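## Task

Store the plugs in the small chest by color: orange plugs go in the middle drawer, blue in the top drawer, green in the bottom drawer. At the end all drawers must be closed and the chest must stand upright.

## Robot and tools

Robot: two arms, left_arm and right_arm, each ending in a two-finger parallel gripper. Their bases sit at roughly (-0.006, +0.319, -0.004) m for left_arm and (+0.008, -0.307, -0.005) m for right_arm in the scene frame.

Scene frame: origin at table-top height, centred between the arms, a few cm in from the near table edge. +x points out over the table, +y toward left_arm, +z up. Arm names do not match left and right in the images. Each gripper has its own axes: the fingers point along its +z and close along its y. end_effector_position is the spot between the finger pads, about 1 cm short of the tips.

Cameras: cam_high and cam_low are fixed on a beam behind the arms; cam_left_wrist and cam_right_wrist ride on the wrists. All images are 504x504 px.

execute_actions(actions, cameras): actions is a list of actions. Each action is a table of 1 to 15 rows, one row per 1/30 s control step; a short table repeats its final row up to step 15. Every row is one flat list of 14 numbers in [-1, 1] covering both arms: dx, dy, dz, rx, ry, rz, opening for left_arm, then those seven for right_arm. The six pose numbers are offsets, not poses: they count from that arm's Hand target as it stood when the action began, along that Hand target's own axes. All rows in one action count from that same start; the next action starts from the new Hand target, so sending the same offset again moves further. Scale: 1.0 equals 0.6 m for dx, dy, dz and 180 degrees for the rotation vector (rx, ry, rz). opening is absolute: +1 fully open (0.094 m), -1 closed. To leave an arm still, give it six zeros and its current opening (a 0 opening is itself a command, half open). cameras: list of names, ["all"] or []; if omitted, images come only with an empty actions list.

move(target, speed, blend, opening_speed, grip_force, blocking, cameras): drives each gripper in a straight line. target is one 14-number row (same layout and scale as above) or a list of up to 15 such rows; every row is an offset from the Hand targets at the start of the move, not from the previous row. speed: m/s, 0.002 to 2.9, default 0.25 (turns up to twice that in rad/s); one value or one per target. blend: corner rounding in m per target, default 0 (stop at each). opening_speed: rate of finger travel on the -1..+1 scale per second, at least 0.2. grip_force: newtons per pad, 10 to 50, one value or one per arm; it stays set, and lower values close slowly. blocking=false returns after about 0.5 s while the move continues. The first row's openings are sent at the start; later rows' openings are applied on arrival. Paths last at least 0.5 s and are cut at 10 s. The result adds a move: line naming how it ended (done, off_target, moving, held, fault) and which limits acted (paced: pose clipped; held: steps withheld). done means at rest within 10 mm and 2 degrees.

wait(seconds): 0 to 3600, lets time pass; a running move keeps going. stop(): brakes a running move. zoom_image(camera, region): region [x0, y0, x1, y1] in pixels of that camera's newest image, at most 504 each way. read_manual(section): licence text only. finished_scene(scene): ends the current scene, given its number; cannot be undone.

Result lines: end_effector_position (m) and end_effector_quat_wxyz per arm in the scene frame; Hand target, the last commanded pose after clipping, from which the next offsets count; Tool commands; grip_measured on the opening scale (empty it reads up to about 2.5 mm wide; on a held part a little narrower than the part); the last Joint positions number is the finger opening in m; grip_effort_nm, negative when closing; Joint torques; Joint velocities, reported as within noise when still; Motor temperatures; step readings of hand position for action calls.

Behaviour: the controller limits each step's orientation change to 40 degrees from the measured one. Grippers lag, sag at long reach, tilt and may stop short of the Hand target; check the readings and images after each motion and send the missing offset or correct the tilt. Small moves may not happen or go sideways.

Avoid: fast motion into contact; paths passing near an arm's own base (the elbow swings round); the two arms, grippers or wrist cameras touching, or one gripper closing on the other's fingers; the bar, spacers, plate and low rail behind the arms; knocking the chest over; dropping plugs from height or releasing them while moving; anything ending off the table. An arm blocked by something keeps pushing; command its target back past the gripper to relieve it. Long pushing or holding heats motors: MOTOR HOT appears at 75 °C and at 90 °C that arm folds and stops working. To release, command an opening well above grip_measured. Loose objects can occasionally be nudged by outside pushes.

Each tool is called after "Call:" in YAML: its name, and indented under it one key for each argument.

## Session

Call:
execute_actions:
  actions: []

Scene clock: 0.00 s.
left_arm: end_effector_position=(+0.3697, +0.3718, +0.0763) grip_measured=+1.000 grip_effort_nm=n/a end_effector_quat_wxyz=(+0.553, -0.144, +0.818, +0.068) | right_arm: end_effector_position=(+0.3972, -0.3413, +0.0611) grip_measured=+1.000 grip_effort_nm=n/a end_effector_quat_wxyz=(+0.561, +0.051, +0.821, -0.099)
Joint positions: left_arm=[0.048 1.532 0.344 0.767 -0.243 -0.162 0.094] | right_arm=[0.047 1.627 0.33 0.944 0.236 -0.021 0.094]
Joint velocities: within noise
Joint torques (N m): no reading
Motor temperatures (°C): left_arm=[18 23 21 22 19 21 20] | right_arm=[19 22 24 22 17 21 20]
Heat: left arm: 23 °C; right arm: 24 °C.
Hand target: left_arm +0.3750, +0.3723, +0.0873; +0.568, -0.145, +0.808, +0.066 | right_arm +0.4012, -0.3414, +0.0700; +0.573, +0.052, +0.812, -0.098
Tool commands: left_gripper/opening=+1.0 right_gripper/opening=+1.0

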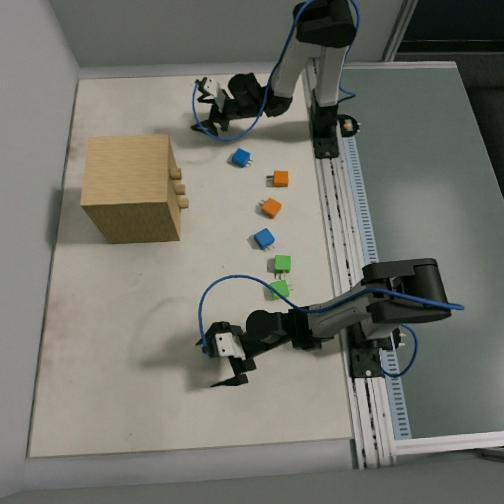

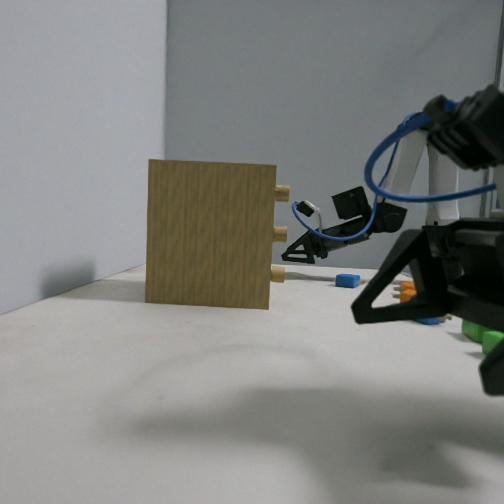

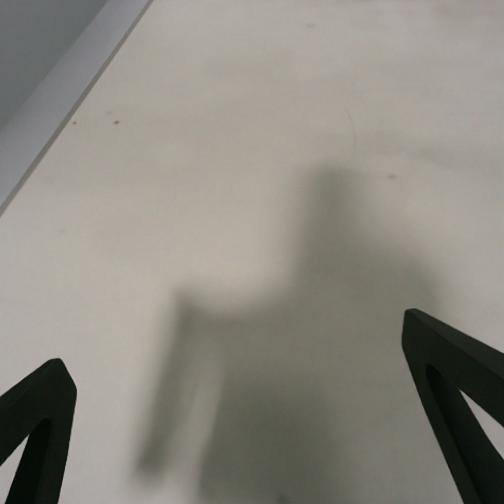

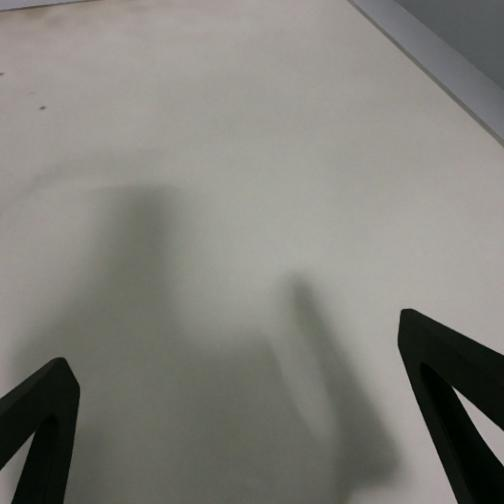

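Call:
zoom_image:
  camera: "cam_high"
  region: [60, 100, 312, 352]

Call:
zoom_image:
  camera: "cam_low"
  region: [130, 130, 330, 330]

Scaled by 2.000 from the camera's image (finer frame: 720x720).

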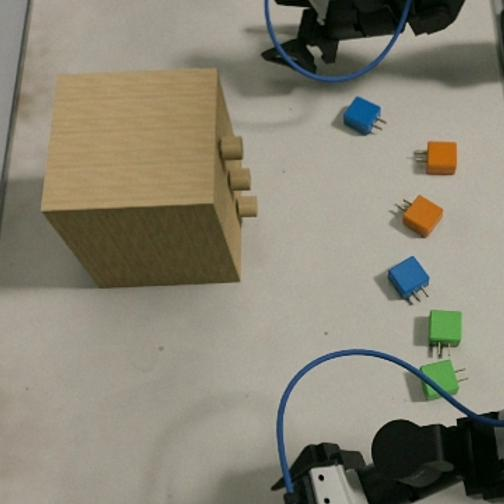

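Scaled by 2.520 from the camera's image (finer frame: 720x720).

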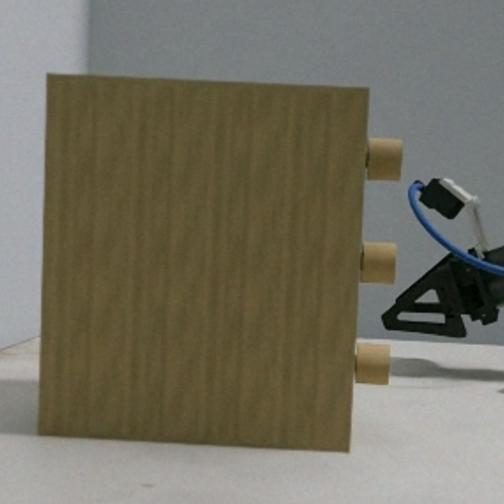

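Call:
move:
  target: [0.0135,-0.317,-0.43,0.045,0.387,0.099,1,-0.1005,0.255,-0.455,-0.067,0.389,-0.035,1]
  speed: 0.35
  cameras: ["all"]

Scene clock: 13.20 s.
left_arm: end_effector_position=(+0.1988, +0.1264, +0.1779) grip_measured=+1.000 grip_effort_nm=0.01 end_effector_quat_wxyz=(+0.003, +0.004, +1.000, +0.005) | right_arm: end_effector_position=(+0.2004, -0.1351, +0.1964) grip_measured=+1.000 grip_effort_nm=0.01 end_effector_quat_wxyz=(+0.030, -0.002, +0.999, +0.021)
Joint positions: left_arm=[-0.721 1.639 1.603 -1.543 0.007 -0.732 0.094] | right_arm=[0.784 1.469 1.537 -1.552 0.022 0.749 0.094]
Joint torques (N m): left_arm=[-0.01 -6.91 8.02 0.28 0.09 -0.16] | right_arm=[-0.01 -3.62 8.75 0.34 -0.05 0.08]
Heat: left arm: 26 °C; right arm: 26 °C.
Hand target: left_arm +0.1997, +0.1205, +0.1802; -0.001, +0.000, +1.000, +0.000 | right_arm +0.2007, -0.1306, +0.2003; +0.001, +0.000, +1.000, +0.001
Off the commanded pose: left_arm 0.006 m, 1 deg | right_arm 0.006 m, 4 deg.
joint sent to its limit (right arm) — joint 4 (wrist pitch), lower limit. The joint targets are off in orientation, not in position.
move: off_target (right_arm)
cam_left_wrist: T_world_to_cam=[[-0.11922, -0.99121, 0.0573, 0.13491], [-0.84216, 0.13153, 0.52295, 0.0912], [-0.52589, 0.01409, -0.85044, 0.35868]] pos_world=[0.28151, 0.11667, 0.24961]
cam_right_wrist: T_world_to_cam=[[-0.11775, -0.99269, 0.02657, -0.11958], [-0.86848, 0.11592, 0.48197, 0.12692], [-0.48153, 0.03367, -0.87578, 0.37936]] pos_world=[0.27882, -0.14619, 0.27424]

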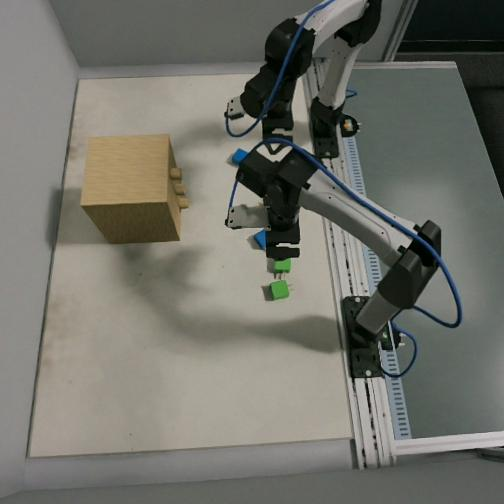

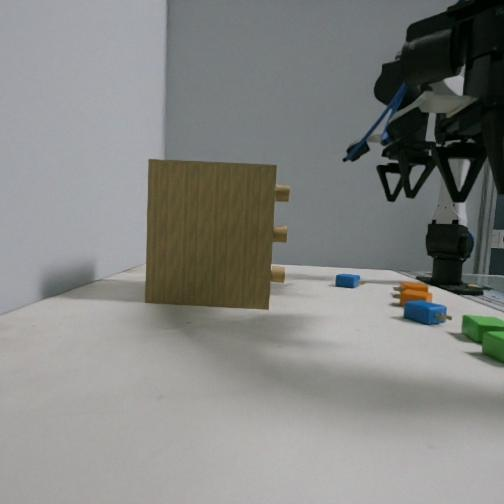

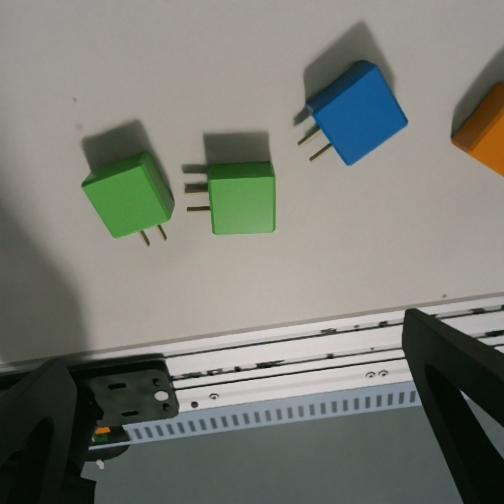

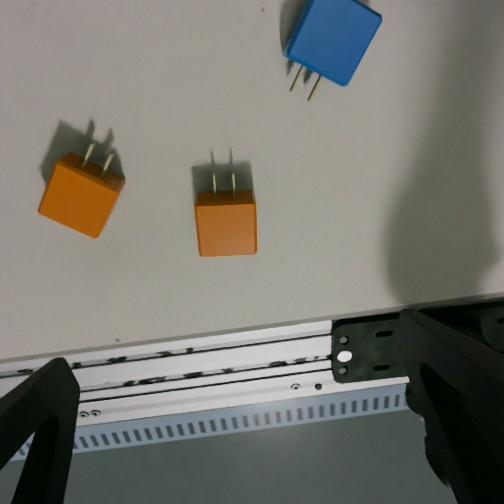

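Call:
move:
  target:
    - [-0.2,-0.27,0.134,0,-0.333,0,1,-0.112,-0.104,0.16,0,0,0.167,1]
    - [-0.2,-0.27,0.134,0,-0.333,0,1,-0.112,-0.104,0.303,0,0,0.167,1]
  speed: 0.35
  cameras: ["all"]

Scene clock: 23.97 s.
left_arm: end_effector_position=(+0.3168, -0.0410, +0.1022) grip_measured=+1.000 grip_effort_nm=0.01 end_effector_quat_wxyz=(+0.490, -0.001, +0.872, -0.006) | right_arm: end_effector_position=(+0.2671, -0.1933, +0.0243) grip_measured=+1.000 grip_effort_nm=0.01 end_effector_quat_wxyz=(+0.006, +0.253, +0.967, +0.000)
Joint positions: left_arm=[-1.091 1.975 1.326 -0.292 -0.849 -0.822 0.094] | right_arm=[0.454 1.653 1.03 -0.921 0.013 0.936 0.094]
Joint torques (N m): left_arm=[0.21 -11.47 6.11 1.75 -0.53 0.15] | right_arm=[-0.8 -4.77 5.86 0.47 -0.04 0.08]
Heat: left arm: 25 °C; right arm: 27 °C.
Hand target: left_arm +0.3193, -0.0416, +0.0997; +0.499, +0.000, +0.867, +0.000 | right_arm +0.2680, -0.1927, +0.0184; +0.000, +0.260, +0.966, +0.001
Off the commanded pose: left_arm 0.004 m, 1 deg | right_arm 0.006 m, 1 deg.
move: done
cam_left_wrist: T_world_to_cam=[[-0.11985, -0.99156, -0.04942, -0.00147], [-0.8856, 0.12928, -0.44608, 0.36489], [0.44871, -0.0097, -0.89363, 0.05356]] pos_world=[0.29894, -0.04811, 0.21056]
cam_right_wrist: T_world_to_cam=[[-0.58921, -0.80495, 0.06985, -0.00367], [-0.66778, 0.53382, 0.51876, 0.30087], [-0.45486, 0.25902, -0.85206, 0.29853]] pos_world=[0.33454, -0.24089, 0.09855]

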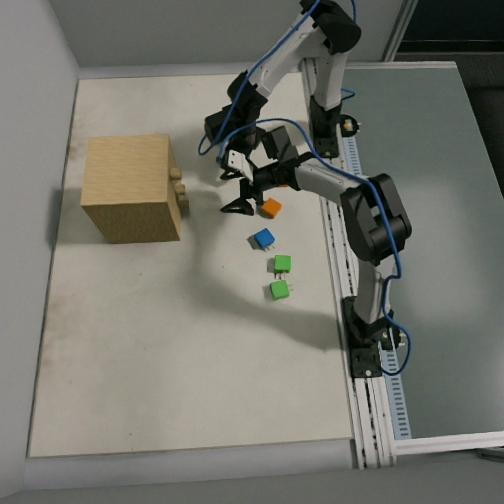

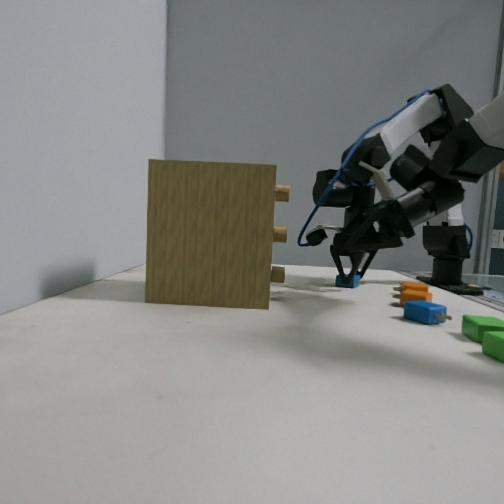

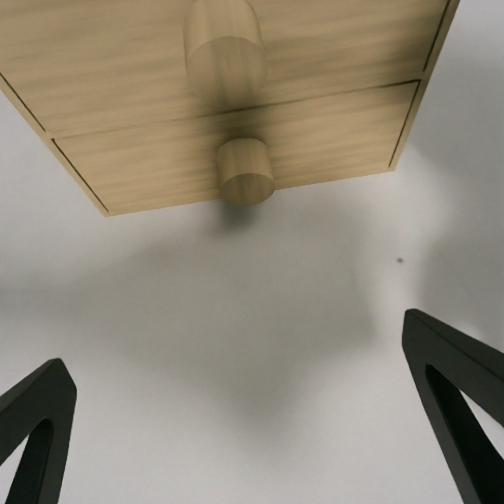

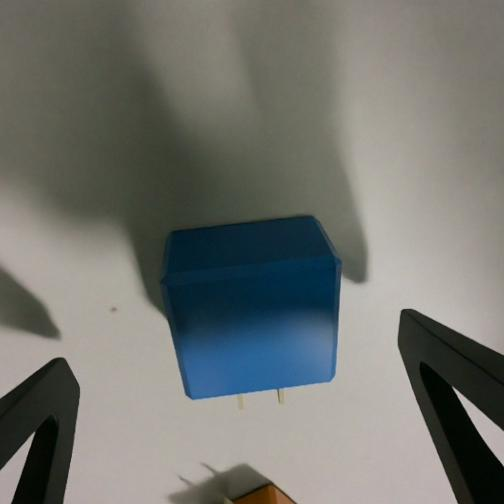

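Call:
move:
  target:
    - [-0.005,-0.017,0.215,0,0,0,1,-0.025,-0.01,0.004,0,0,0,1]
    - [-0.005,-0.017,0.215,0,0,0,-0.55,-0.025,-0.01,0.004,0,0,0,-0.3]
    - [0.005,-0.017,0.197,0,0,0,-0.55,-0.06,-0.08,-0.3,0,0,0,-0.3]
    - [0.103,-0.017,0.027,0,0,0,-0.55,-0.06,-0.08,-0.3,0,0,0,-0.3]
  speed: 0.2
  blend: [0,0,0.01,0]
  cameras: ["all"]

Scene clock: 32.43 s.
left_arm: end_effector_position=(+0.3118, -0.0494, +0.0282) grip_measured=-0.440 grip_effort_nm=-1.02 end_effector_quat_wxyz=(+0.507, -0.001, +0.862, +0.011) | right_arm: end_effector_position=(+0.2756, -0.2528, +0.1822) grip_measured=-0.131 grip_effort_nm=-1.02 end_effector_quat_wxyz=(+0.008, +0.260, +0.966, -0.001)
Joint positions: left_arm=[-1.128 2.16 1.257 -0.067 -0.919 -0.848 0.026] | right_arm=[0.239 1.561 1.572 -1.551 0.011 0.736 0.041]
Joint torques (N m): left_arm=[-0.85 -17.81 5.04 0.84 -0.25 -0.25] | right_arm=[-0.81 -8.7 8.66 0.24 -0.06 -0.06]
Motor temperatures (°C): left_arm=[18 28 24 25 19 21 20] | right_arm=[19 23 27 23 16 21 20]
Heat: left arm: 28 °C; right arm: 27 °C.
Hand target: left_arm +0.3023, -0.0519, +0.0381; +0.499, +0.000, +0.867, +0.000 | right_arm +0.2749, -0.2526, +0.1983; +0.000, +0.260, +0.966, +0.001
Off the commanded pose: left_arm 0.014 m, 2 deg | right_arm 0.016 m, 1 deg.
joint sent to its limit (right arm) — joint 4 (wrist pitch), lower limit. The joint targets are off in orientation, not in position.
move: off_target (left_arm, right_arm); target 2's new opening was sent with left_arm's hand 0.012 m and 2 deg from that target
cam_left_wrist: T_world_to_cam=[[-0.10051, -0.99155, -0.082, -0.01918], [-0.86978, 0.12759, -0.47667, 0.32429], [0.4831, 0.02341, -0.87525, -0.02003]] pos_world=[0.28981, -0.05993, 0.13547]
cam_right_wrist: T_world_to_cam=[[-0.60132, -0.79591, 0.07032, -0.05205], [-0.66141, 0.54521, 0.51505, 0.25821], [-0.44827, 0.2632, -0.85427, 0.45206]] pos_world=[0.34214, -0.30119, 0.25685]

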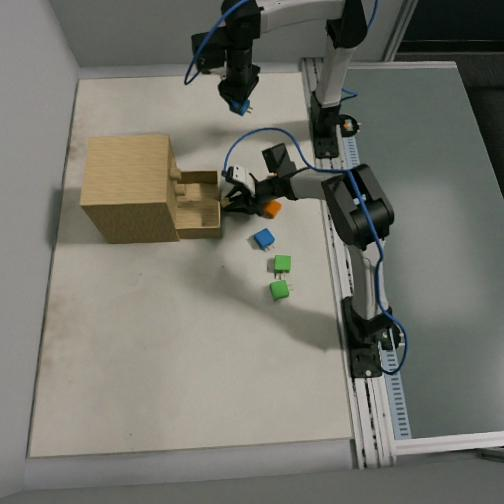

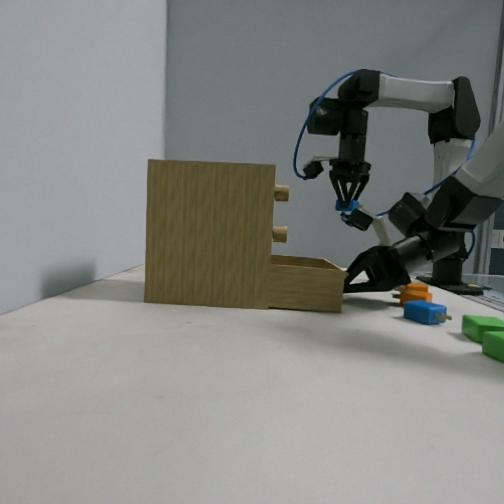

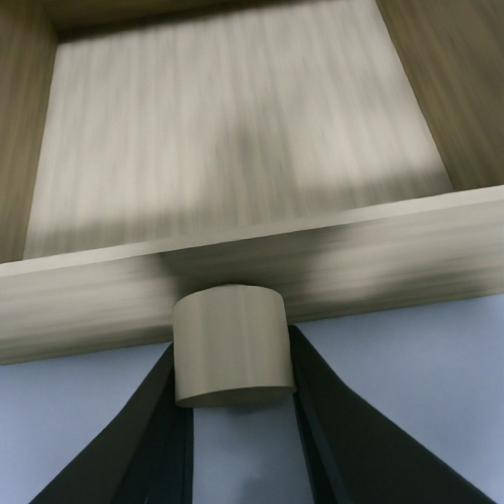

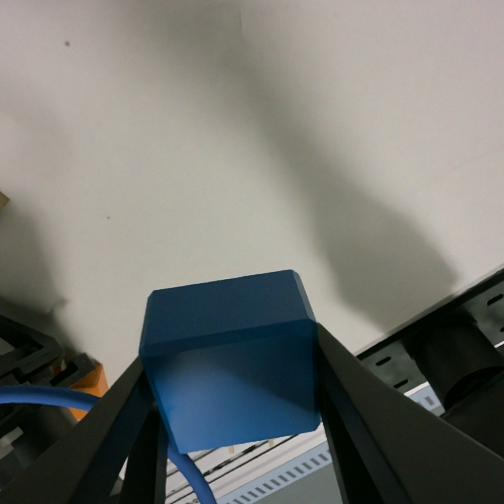

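Call:
move:
  target:
    - [0.018,0,-0.032,0,0,0,-0.55,0,0,0.06,0,0,0,-0.3]
    - [0.018,0,-0.032,0,0,0,0.1,0,0,0.06,0,0,0,-0.3]
    - [0.016,0,-0.115,0,0,0,0.1,0,0,0.06,0,0,0,-0.3]
    - [-0.065,0.05,-0.17,0,0,0,0.5,0,0,0.06,0,0,0,-0.3]
    - [-0.031,0.29,-0.253,0.26,0.26,0.449,0.9,0,0,0.06,0,0,0,-0.3]
  speed: [0.2,0.2,0.2,0.3,0.4]
  blend: [0,0,0.02,0.03,0]
  cameras: ["all"]

Scene clock: 43.07 s.
left_arm: end_effector_position=(+0.1769, +0.1264, +0.1274) grip_measured=+0.897 grip_effort_nm=0.14 end_effector_quat_wxyz=(-0.003, +0.705, +0.710, +0.006) | right_arm: end_effector_position=(+0.2732, -0.2532, +0.1616) grip_measured=-0.131 grip_effort_nm=-1.02 end_effector_quat_wxyz=(-0.004, +0.260, +0.966, -0.007)
Joint positions: left_arm=[-0.781 1.561 1.322 -1.343 0.005 0.764 0.089] | right_arm=[0.239 1.561 1.489 -1.494 0.011 0.736 0.041]
Joint torques (N m): left_arm=[1.21 -6.05 8.32 0.22 0.2 0.16] | right_arm=[-0.83 -6.32 6.12 0.4 -0.06 -0.06]
Heat: left arm: 31 °C; right arm: 28 °C.
Hand target: left_arm +0.1805, +0.1222, +0.1305; -0.001, +0.707, +0.707, -0.002 | right_arm +0.2749, -0.2526, +0.1623; +0.000, +0.260, +0.966, +0.001
Off the commanded pose: left_arm 0.006 m, 1 deg | right_arm 0.002 m, 1 deg.
move: done; blend cut to 0 m at target 4; target 2's new opening was sent with left_arm's hand 0.014 m and 2 deg from that target; target 4's new opening was sent with left_arm's hand 0.019 m and 3 deg from that target
cam_left_wrist: T_world_to_cam=[[-0.99264, 0.10334, 0.06311, 0.15072], [0.12105, 0.83418, 0.53804, -0.16193], [0.00296, 0.54172, -0.84055, 0.14274]] pos_world=[0.16879, 0.04218, 0.19759]
cam_right_wrist: T_world_to_cam=[[-0.59924, -0.79553, 0.08963, -0.05592], [-0.64814, 0.54781, 0.52898, 0.26224], [-0.46992, 0.2589, -0.84389, 0.43662]] pos_world=[0.34164, -0.30119, 0.23475]

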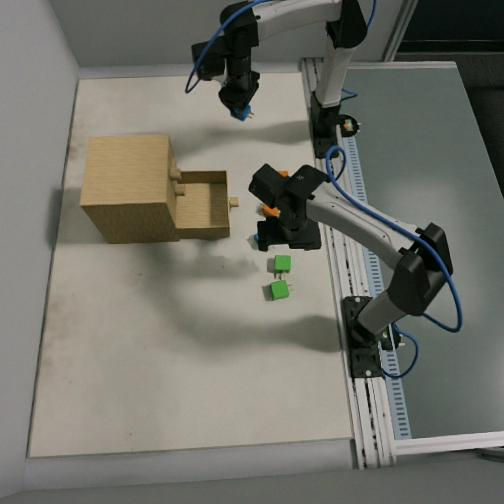

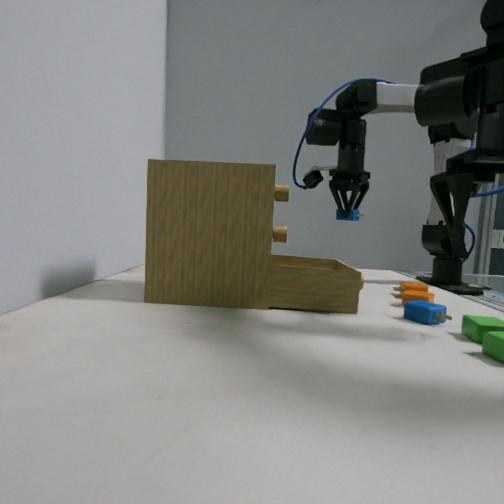

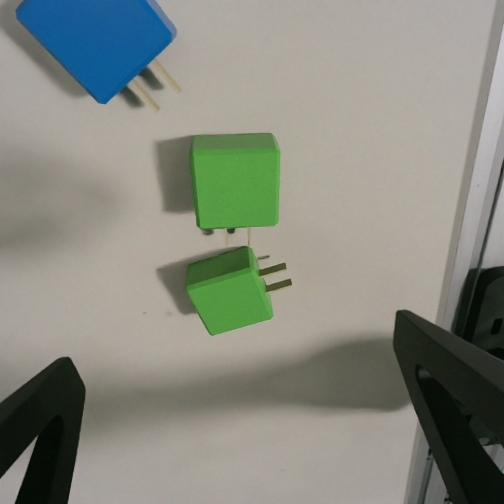

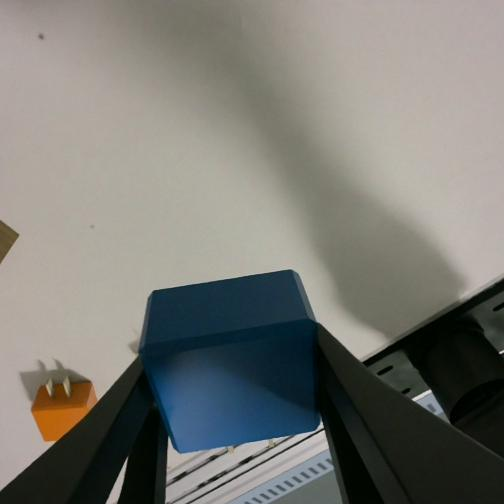

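Call:
move:
  target:
    - [-0.013,-0.007,0.183,0,0,0,0.9,-0.042,-0.072,0,0,0,0,-0.3]
    - [-0.013,-0.007,0.183,0,0,0,-0.3,-0.042,-0.072,0,0,0,0,-0.3]
    - [-0.013,-0.007,0,0,0,0,-0.3,-0.042,-0.072,0,0,0,0,-0.3]
    - [-0.243,0.306,0,0,0,0,-0.3,-0.042,-0.072,0,0,0,0,-0.3]
  speed: [0.25,0.25,0.3,0.4]
  blend: [0,0,0.03,0]
  cameras: ["cam_high","cam_left_wrist"]

Scene clock: 51.17 s.
left_arm: end_effector_position=(+0.3598, -0.0219, +0.1328) grip_measured=-0.178 grip_effort_nm=-1.02 end_effector_quat_wxyz=(+0.090, +0.701, +0.708, +0.008) | right_arm: end_effector_position=(+0.2749, -0.3029, +0.1567) grip_measured=-0.131 grip_effort_nm=-1.02 end_effector_quat_wxyz=(-0.013, +0.260, +0.965, -0.009)
Joint positions: left_arm=[-0.724 2.47 2.636 -1.563 0.009 0.816 0.039] | right_arm=[0.051 1.561 1.469 -1.492 0.008 0.547 0.041]
Joint torques (N m): left_arm=[0.96 -13.59 8.21 0.66 0.19 0.17] | right_arm=[-0.85 -8.06 6.08 0.37 -0.07 -0.07]
Heat: left arm: 31 °C; right arm: 28 °C.
Hand target: left_arm +0.3642, -0.0235, +0.1298; -0.001, +0.707, +0.707, -0.002 | right_arm +0.2751, -0.3026, +0.1623; +0.000, +0.260, +0.966, +0.001
Off the commanded pose: left_arm 0.006 m, 11 deg | right_arm 0.006 m, 2 deg.
joint sent to its limit (left arm) — joint 4 (wrist pitch), lower limit. The joint targets are off in orientation, not in position.
move: off_target (left_arm)
cam_left_wrist: T_world_to_cam=[[-0.99146, 0.1004, -0.08327, 0.36619], [0.05417, 0.89764, 0.43739, -0.02448], [0.11866, 0.42914, -0.89541, 0.19026]] pos_world=[0.34181, -0.09644, 0.21156]

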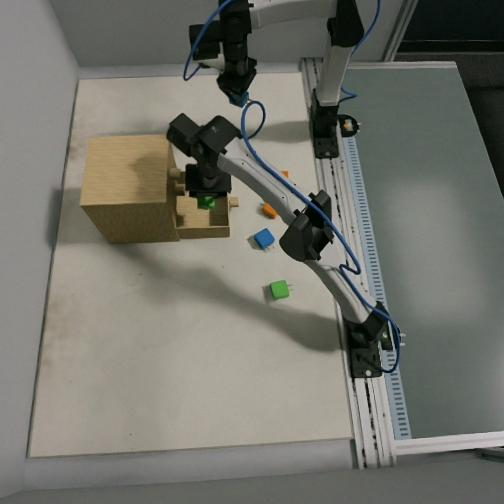

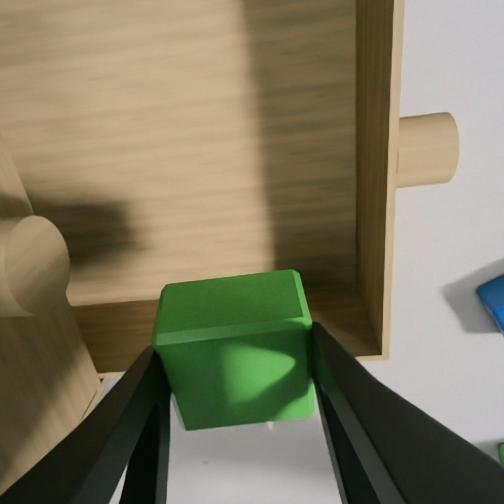

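Call:
move:
  target:
    - [0,0,0.141,0,0,0,-0.3,0,0,0,0,0,0,-0.3]
    - [0,0,0.141,0,0,0,0.12,0,0,0,0,0,0,-0.3]
    - [0,0,0,0,0,0,0.12,0,0,0,0,0,0,-0.3]
    - [0.347,-0.282,0.01,0,0,-0.639,0.7,0,0,0,0,0,0,-0.3]
  speed: [0.2,0.2,0.25,0.45]
  blend: [0,0,0.03,0]
  cameras: ["cam_high","cam_left_wrist"]

Scene clock: 58.77 s.
left_arm: end_effector_position=(+0.1919, +0.1845, +0.1179) grip_measured=+0.698 grip_effort_nm=0.14 end_effector_quat_wxyz=(-0.019, -0.209, +0.978, +0.014) | right_arm: end_effector_position=(+0.2749, -0.3029, +0.1567) grip_measured=-0.131 grip_effort_nm=-1.02 end_effector_quat_wxyz=(-0.013, +0.260, +0.965, -0.009)
Joint positions: left_arm=[-0.554 1.505 1.227 -1.348 0.023 -0.992 0.08] | right_arm=[0.051 1.561 1.469 -1.492 0.008 0.547 0.041]
Joint torques (N m): left_arm=[0.79 -10.09 5.52 0.38 -0.07 -0.15] | right_arm=[-0.85 -8.08 6.06 0.37 -0.07 -0.07]
Motor temperatures (°C): left_arm=[18 34 26 23 19 21 20] | right_arm=[19 25 28 22 16 21 21]
Heat: left arm: 34 °C; right arm: 28 °C.
Hand target: left_arm +0.1948, +0.1847, +0.1243; -0.002, -0.217, +0.976, +0.000 | right_arm +0.2751, -0.3026, +0.1623; +0.000, +0.260, +0.966, +0.001
Off the commanded pose: left_arm 0.007 m, 3 deg | right_arm 0.006 m, 2 deg.
move: off_target (left_arm); target 4's new opening was sent with left_arm's hand 0.007 m and 3 deg from that target
cam_left_wrist: T_world_to_cam=[[0.30532, -0.95156, 0.03616, 0.10897], [-0.79667, -0.23444, 0.5571, 0.16381], [-0.52164, -0.1989, -0.82966, 0.33937]] pos_world=[0.27426, 0.20959, 0.18635]

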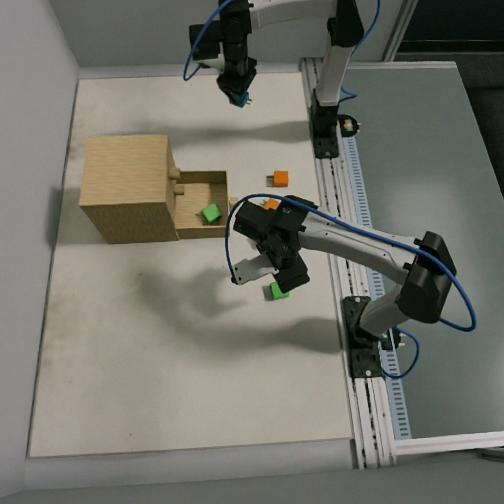

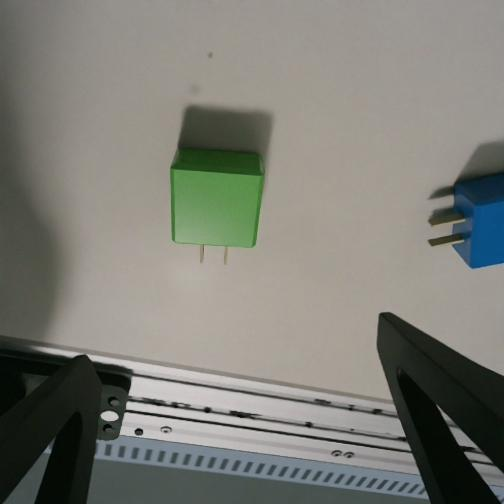

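Call:
move:
  target:
    - [0,0.009,0.17,0,0,0,0.7,0,0,0,0,0,0,-0.3]
    - [0,0.009,0.17,0,0,0,-0.3,0,0,0,0,0,0,-0.3]
    - [0,0.009,-0.01,0,0,0,-0.3,0,0,0,0,0,0,-0.3]
    - [-0.065,-0.527,-0.01,0,0,0.639,-0.3,0,0,0,0,0,0,-0.3]
  speed: [0.25,0.25,0.3,0.45]
  blend: [0,0,0.03,0]
  cameras: ["cam_high","cam_left_wrist"]

Scene clock: 67.30 s.
left_arm: end_effector_position=(+0.3594, -0.0756, +0.1312) grip_measured=-0.171 grip_effort_nm=-1.02 end_effector_quat_wxyz=(+0.147, +0.690, +0.708, -0.009) | right_arm: end_effector_position=(+0.2749, -0.3029, +0.1567) grip_measured=-0.131 grip_effort_nm=-1.03 end_effector_quat_wxyz=(-0.013, +0.260, +0.965, -0.009)
Joint positions: left_arm=[-0.793 2.59 2.836 -1.526 0.024 0.727 0.039] | right_arm=[0.051 1.561 1.469 -1.492 0.008 0.547 0.041]
Joint torques (N m): left_arm=[0.08 -14.52 8.13 1.23 0.06 0.16] | right_arm=[-0.85 -8.08 6.09 0.37 -0.07 -0.07]
Heat: left arm: 34 °C; right arm: 28 °C.
Hand target: left_arm +0.3641, -0.0853, +0.1299; -0.001, +0.707, +0.707, -0.002 | right_arm +0.2751, -0.3026, +0.1623; +0.000, +0.260, +0.966, +0.001
Off the commanded pose: left_arm 0.011 m, 17 deg | right_arm 0.006 m, 2 deg.
elbow stopped short (left arm): the move would have taken joint 3 (elbow) straighter than the controller allows.
move: off_target (left_arm)
cam_left_wrist: T_world_to_cam=[[-0.98584, 0.07647, -0.14921, 0.37587], [0.02107, 0.93939, 0.34222, 0.05192], [0.16634, 0.33423, -0.9277, 0.19191]] pos_world=[0.33753, -0.14166, 0.21635]

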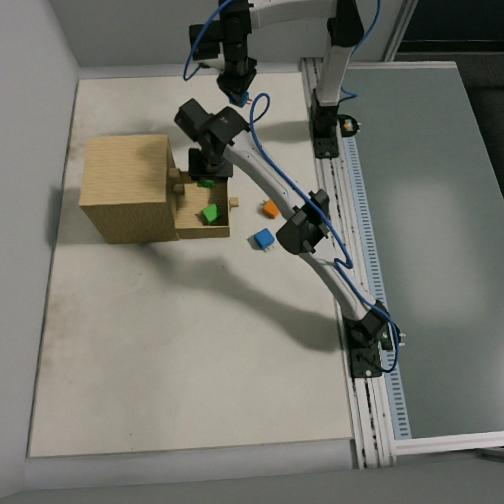

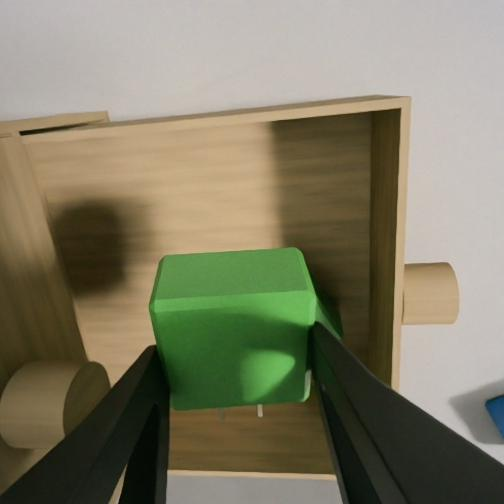

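Call:
move:
  target:
    - [0,0,0.141,0,0,0,-0.3,0,0,0,0,0,0,-0.3]
    - [0,0,0.141,0,0,0,0.12,0,0,0,0,0,0,-0.3]
    - [0,0,0,0,0,0,0.12,0,0,0,0,0,0,-0.3]
    - [0.059,-0.24,-0.033,-0.196,-0.196,-0.472,-1,0,0,0,0,0,0,-0.3]
  speed: [0.2,0.2,0.25,0.4]
  blend: [0,0,0.03,0]
  cameras: ["cam_high","cam_left_wrist"]

Scene clock: 75.27 s.
left_arm: end_effector_position=(+0.2184, -0.0457, +0.1299) grip_measured=-0.995 grip_effort_nm=-0.26 end_effector_quat_wxyz=(+0.365, +0.011, +0.931, +0.019) | right_arm: end_effector_position=(+0.2749, -0.3029, +0.1567) grip_measured=-0.131 grip_effort_nm=-1.02 end_effector_quat_wxyz=(-0.013, +0.260, +0.965, -0.009)
Joint positions: left_arm=[-1.259 1.944 1.605 -1.005 -0.7 -1.173 0] | right_arm=[0.051 1.561 1.469 -1.492 0.008 0.547 0.041]
Joint torques (N m): left_arm=[-0.01 -14.57 8.61 0.72 -0.59 -0.1] | right_arm=[-0.84 -8.06 6.09 0.36 -0.07 -0.07]
Motor temperatures (°C): left_arm=[18 39 27 23 19 21 21] | right_arm=[19 26 29 22 16 21 21]
Heat: left arm: 39 °C; right arm: 29 °C.
Hand target: left_arm +0.2201, -0.0500, +0.1502; +0.381, -0.001, +0.924, +0.000 | right_arm +0.2751, -0.3026, +0.1623; +0.000, +0.260, +0.966, +0.001
Off the commanded pose: left_arm 0.021 m, 3 deg | right_arm 0.006 m, 2 deg.
elbow stopped short (left arm): the move would have taken joint 3 (elbow) straighter than the controller allows.
move: off_target (left_arm); target 2's new opening was sent with left_arm's hand 0.011 m and 10 deg from that target; target 4's new opening was sent with left_arm's hand 0.021 m and 3 deg from that target
cam_left_wrist: T_world_to_cam=[[-0.13468, -0.98846, -0.06937, -0.01054], [-0.9732, 0.14512, -0.1784, 0.2758], [0.18641, 0.04349, -0.98151, 0.1934]] pos_world=[0.23094, -0.05885, 0.23829]

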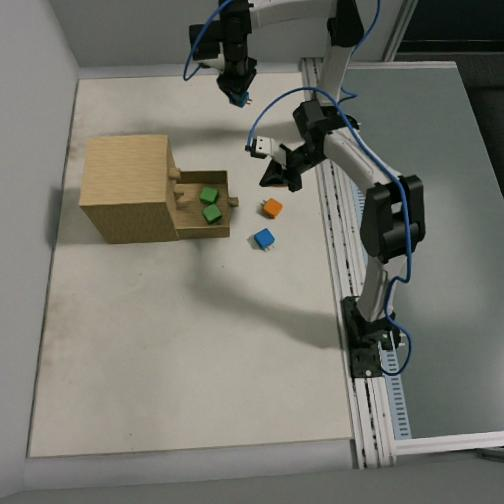

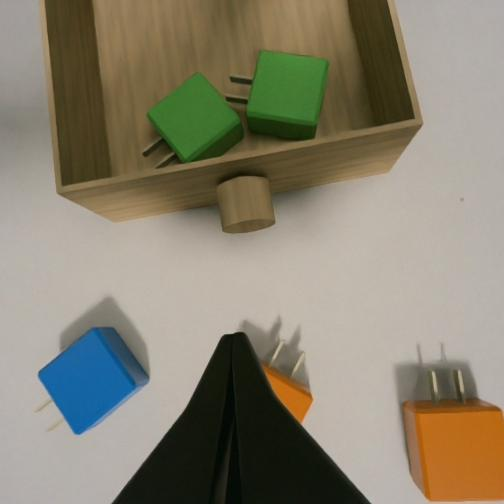

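Call:
move:
  target:
    - [0.08,0.002,0.144,0,0,0,-1,0,0,0,0,0,0,-0.3]
    - [-0.138,0.002,0.364,0,0,0,-1,0,0,0,0,0,0,-0.3]
  speed: [0.3,0.15]
  blend: [0.01,0]
  cameras: ["cam_high","cam_low","cam_left_wrist"]

Scene clock: 78.70 s.
left_arm: end_effector_position=(+0.4127, -0.0513, +0.0580) grip_measured=-0.995 grip_effort_nm=-0.26 end_effector_quat_wxyz=(+0.380, +0.007, +0.925, +0.004) | right_arm: end_effector_position=(+0.2749, -0.3029, +0.1567) grip_measured=-0.131 grip_effort_nm=-1.02 end_effector_quat_wxyz=(-0.013, +0.260, +0.965, -0.009)
Joint positions: left_arm=[-0.871 2.291 1.79 -0.526 -0.564 -0.717 0] | right_arm=[0.051 1.561 1.469 -1.492 0.008 0.547 0.041]
Joint torques (N m): left_arm=[3.55 -12.56 9.65 1.66 -0.1 0.23] | right_arm=[-0.85 -8.06 6.08 0.37 -0.07 -0.07]
Heat: left arm: 39 °C; right arm: 29 °C.
Hand target: left_arm +0.4329, -0.0486, +0.0538; +0.382, -0.001, +0.924, +0.000 | right_arm +0.2751, -0.3026, +0.1623; +0.000, +0.260, +0.966, +0.001
Off the commanded pose: left_arm 0.021 m, 1 deg | right_arm 0.006 m, 2 deg.
move: off_target (left_arm)
cam_left_wrist: T_world_to_cam=[[-0.13563, -0.98981, -0.04347, 0.00385], [-0.96653, 0.14183, -0.2138, 0.45202], [0.21779, 0.01302, -0.97591, 0.07207]] pos_world=[0.42172, -0.06124, 0.16714]

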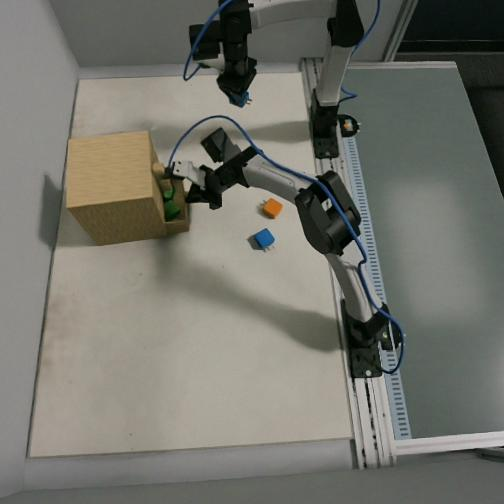

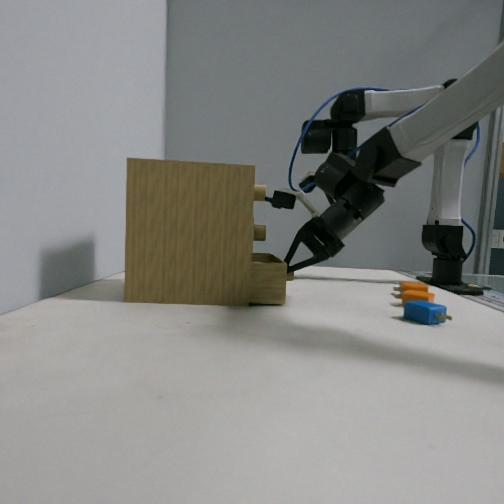

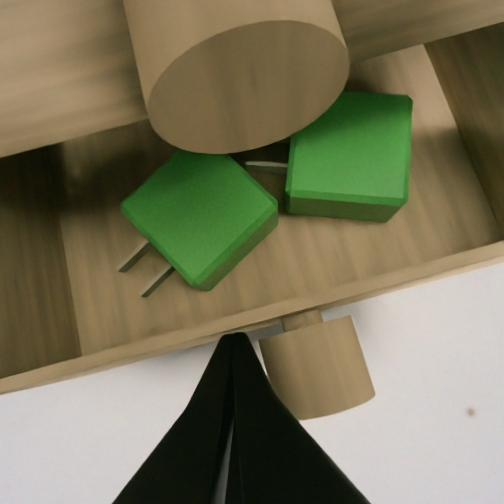

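Call:
move:
  target:
    - [0.039,-0.005,-0.136,0,0,0,-1,0,0,0,0,0,0,-0.3]
    - [0.039,-0.057,-0.136,-0.0314,0,-0.0314,0.3,0,0,0,0,0,0,-0.3]
  speed: 0.2
  cameras: ["cam_high","cam_left_wrist"]

Scene clock: 84.90 s.
left_arm: end_effector_position=(+0.3531, -0.0807, +0.0969) grip_measured=+0.297 grip_effort_nm=0.14 end_effector_quat_wxyz=(+0.372, -0.057, +0.926, +0.022) | right_arm: end_effector_position=(+0.2749, -0.3029, +0.1567) grip_measured=-0.131 grip_effort_nm=-1.02 end_effector_quat_wxyz=(-0.013, +0.260, +0.965, -0.009)
Joint positions: left_arm=[-1.019 2.327 2.046 -0.929 -0.667 -1.036 0.061] | right_arm=[0.051 1.561 1.469 -1.492 0.008 0.547 0.041]
Joint torques (N m): left_arm=[0.54 -13.27 9.25 0.97 -0.53 -0.11] | right_arm=[-0.84 -8.06 6.06 0.36 -0.07 -0.07]
Heat: left arm: 40 °C; right arm: 29 °C.
Hand target: left_arm +0.3588, -0.0828, +0.0951; +0.380, -0.065, +0.922, +0.026 | right_arm +0.2751, -0.3026, +0.1623; +0.000, +0.260, +0.966, +0.001
Off the commanded pose: left_arm 0.006 m, 2 deg | right_arm 0.006 m, 2 deg.
move: done
cam_left_wrist: T_world_to_cam=[[-0.00579, -0.99964, -0.02636, -0.07993], [-0.97975, 0.01094, -0.19993, 0.39966], [0.20014, 0.02467, -0.97946, 0.13093]] pos_world=[0.3649, -0.0875, 0.20604]

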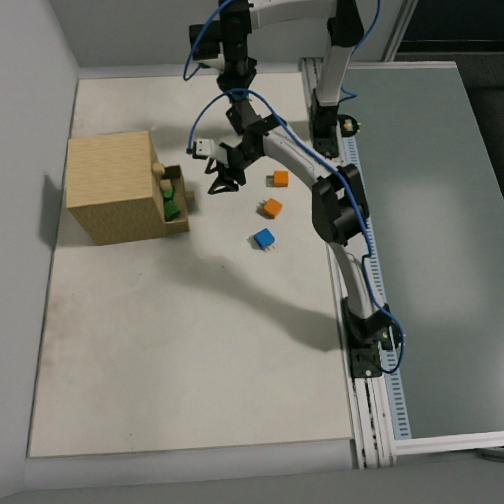

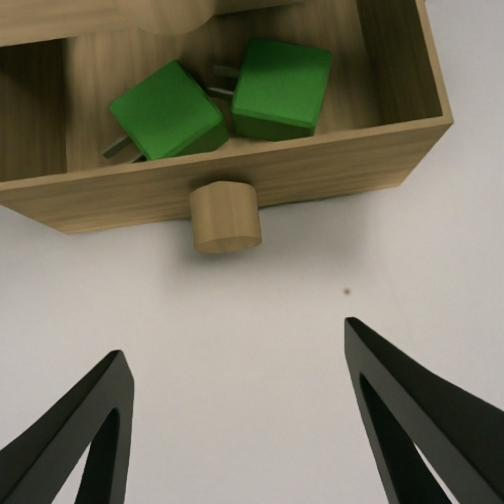

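Call:
move:
  target:
    - [-0.005,0.003,0.132,0,0,0,0.3,0,0,0,0,0,0,-0.3]
    - [-0.005,0.003,0.132,0,0,0,-0.55,0,0,0,0,0,0,-0.3]
    - [-0.064,0.003,0.191,0,0,0,-0.55,0,0,0,0,0,0,-0.3]
  speed: [0.15,0.1,0.06]
  cameras: ["cam_high","cam_low","cam_left_wrist"]

Scene clock: 89.97 s.
left_arm: end_effector_position=(+0.4428, -0.0704, +0.0453) grip_measured=-0.433 grip_effort_nm=-1.02 end_effector_quat_wxyz=(+0.380, -0.061, +0.923, +0.034) | right_arm: end_effector_position=(+0.2749, -0.3029, +0.1567) grip_measured=-0.131 grip_effort_nm=-1.02 end_effector_quat_wxyz=(-0.013, +0.260, +0.965, -0.009)
Joint positions: left_arm=[-0.87 2.563 2.239 -0.795 -0.638 -0.871 0.027] | right_arm=[0.051 1.561 1.469 -1.492 0.008 0.547 0.041]
Joint torques (N m): left_arm=[3.77 -14.38 9.85 1.52 -0.1 0.4] | right_arm=[-0.84 -8.05 6.08 0.36 -0.07 -0.07]
Heat: left arm: 41 °C; right arm: 29 °C.
Hand target: left_arm +0.4655, -0.0659, +0.0410; +0.381, -0.065, +0.922, +0.027 | right_arm +0.2751, -0.3026, +0.1623; +0.000, +0.260, +0.966, +0.001
Off the commanded pose: left_arm 0.024 m, 1 deg | right_arm 0.006 m, 2 deg.
move: off_target (left_arm)
cam_left_wrist: T_world_to_cam=[[0.0115, -0.99884, -0.04687, -0.07708], [-0.97641, -0.00111, -0.21594, 0.47548], [0.21563, 0.04825, -0.97528, 0.05678]] pos_world=[0.4529, -0.0792, 0.15444]

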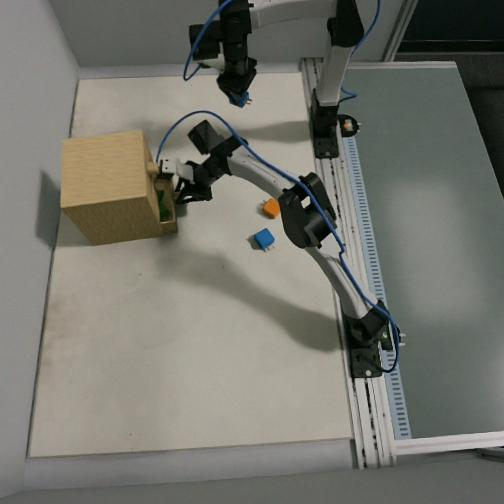

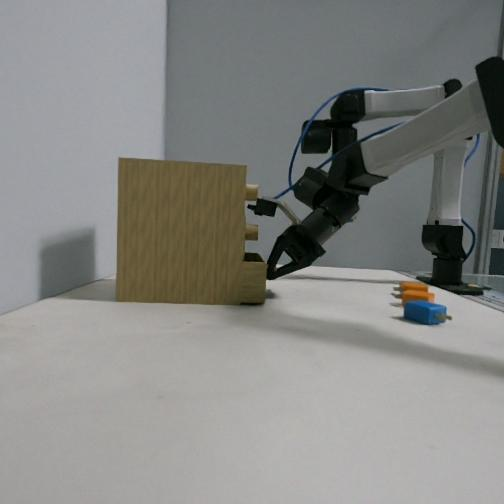

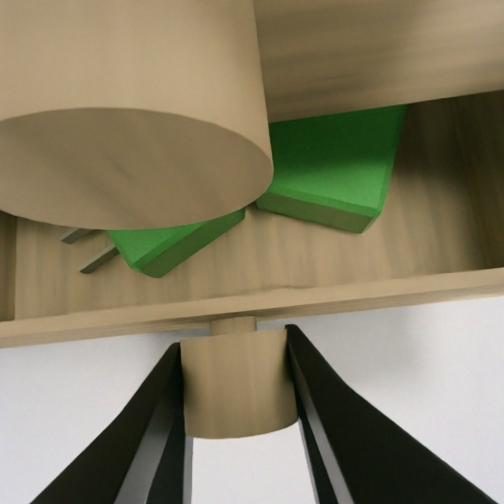

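Call:
move:
  target:
    - [0.022,-0.002,-0.032,0,0,0,-0.55,0,0,0,0,0,0,-0.3]
    - [0.022,-0.002,-0.032,0,0,0,0.2,0,0,0,0,0,0,-0.3]
    - [0.022,-0.002,-0.165,0,0,0,0.2,0,0,0,0,0,0,-0.3]
    - [0.109,0.002,-0.13,0,-0.167,0,0.2,0,0,0,0,0,0,-0.3]
    - [0.031,-0.0015,-0.04,0,-0.167,0,0.2,0,0,0,0,0,0,-0.3]
  speed: [0.2,0.2,0.25,0.25,0.15]
  blend: [0,0,0.01,0.02,0]
  cameras: ["cam_low","cam_left_wrist"]

Scene clock: 97.47 s.
left_arm: end_effector_position=(+0.4315, -0.0688, +0.0530) grip_measured=+0.198 grip_effort_nm=0.14 end_effector_quat_wxyz=(+0.606, -0.058, +0.792, +0.045) | right_arm: end_effector_position=(+0.2749, -0.3029, +0.1567) grip_measured=-0.131 grip_effort_nm=-1.02 end_effector_quat_wxyz=(-0.013, +0.260, +0.965, -0.009)
Joint positions: left_arm=[-0.967 2.449 1.622 0.229 -1.054 -0.539 0.056] | right_arm=[0.051 1.561 1.469 -1.492 0.008 0.547 0.041]
Joint torques (N m): left_arm=[0.54 -14.16 7.32 1.93 -0.11 0.08] | right_arm=[-0.85 -8.09 6.08 0.37 -0.08 -0.07]
Motor temperatures (°C): left_arm=[18 44 30 24 19 21 21] | right_arm=[19 27 29 22 16 21 22]
Heat: left arm: 44 °C; right arm: 29 °C.
Hand target: left_arm +0.4358, -0.0711, +0.0448; +0.607, -0.056, +0.792, +0.042 | right_arm +0.2751, -0.3026, +0.1623; +0.000, +0.260, +0.966, +0.001
Off the commanded pose: left_arm 0.009 m, 0 deg | right_arm 0.006 m, 2 deg.
move: done
cam_left_wrist: T_world_to_cam=[[0.05302, -0.99447, -0.09065, -0.09027], [-0.73853, 0.02205, -0.67386, 0.38941], [0.67214, 0.10268, -0.73327, -0.13938]] pos_world=[0.38606, -0.08405, 0.15203]

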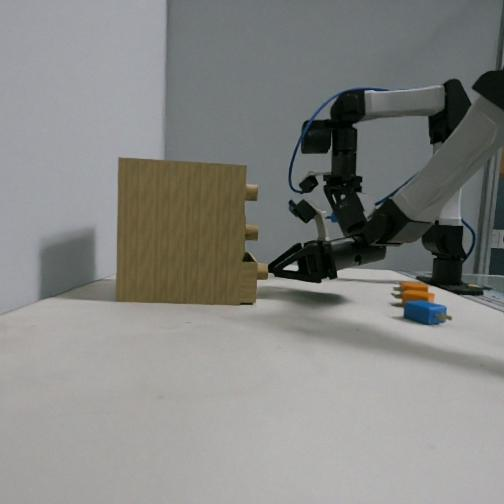

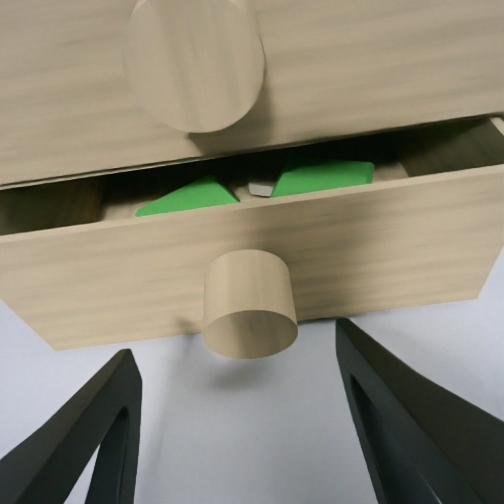

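Call:
move:
  target:
    - [0.016,0,-0.01,0,0,0,-1,0,0,0,0,0,0,-0.3]
    - [-0.008,-0.002,0.085,0,0,0,-1,0,0,0,0,0,0,-0.3]
  speed: [0.1,0.08]
  cameras: ["cam_high","cam_low","cam_left_wrist"]

Scene clock: 100.57 s.
left_arm: end_effector_position=(+0.4652, -0.0678, +0.0377) grip_measured=-0.995 grip_effort_nm=-0.26 end_effector_quat_wxyz=(+0.604, -0.045, +0.794, +0.055) | right_arm: end_effector_position=(+0.2749, -0.3029, +0.1567) grip_measured=-0.131 grip_effort_nm=-1.02 end_effector_quat_wxyz=(-0.013, +0.260, +0.965, -0.009)
Joint positions: left_arm=[-0.911 2.545 1.73 0.259 -1.004 -0.455 0] | right_arm=[0.051 1.561 1.469 -1.492 0.008 0.547 0.041]
Joint torques (N m): left_arm=[3.34 -14.04 9.68 2.09 0.03 0.15] | right_arm=[-0.87 -8.06 6.08 0.37 -0.07 -0.07]
Heat: left arm: 45 °C; right arm: 29 °C.
Hand target: left_arm +0.4860, -0.0652, +0.0363; +0.607, -0.056, +0.792, +0.042 | right_arm +0.2751, -0.3026, +0.1623; +0.000, +0.260, +0.966, +0.001
Off the commanded pose: left_arm 0.021 m, 2 deg | right_arm 0.006 m, 2 deg.
move: off_target (left_arm)
cam_left_wrist: T_world_to_cam=[[0.04313, -0.99169, -0.12124, -0.08654], [-0.74481, 0.04896, -0.66548, 0.40827], [0.66588, 0.11901, -0.73651, -0.16917]] pos_world=[0.42046, -0.08568, 0.1366]

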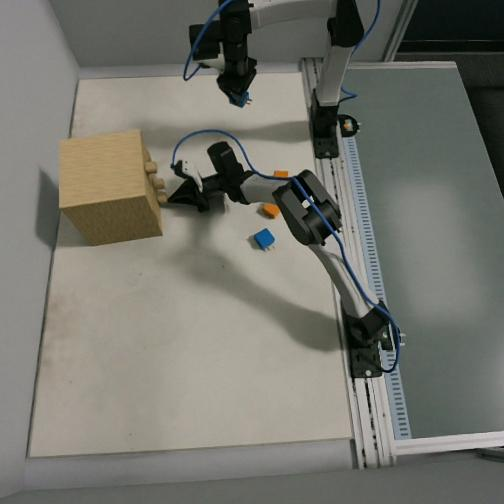

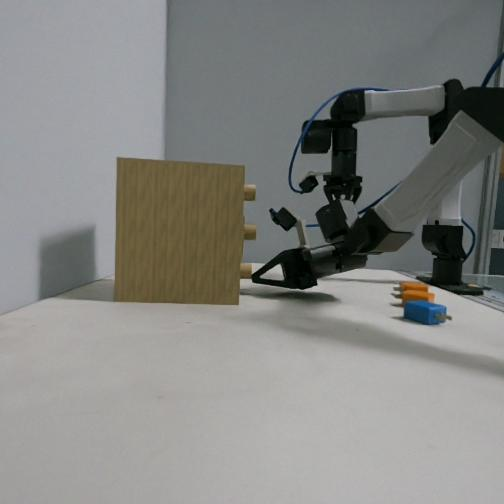

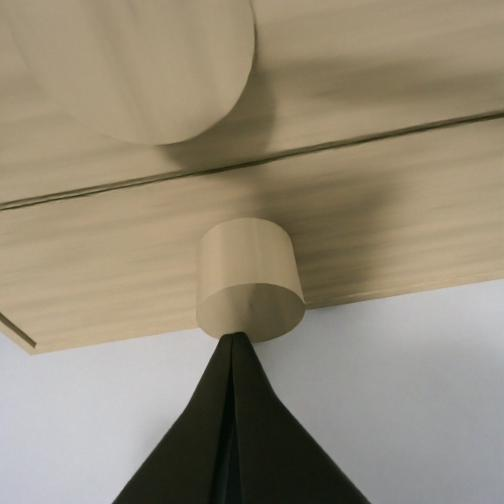

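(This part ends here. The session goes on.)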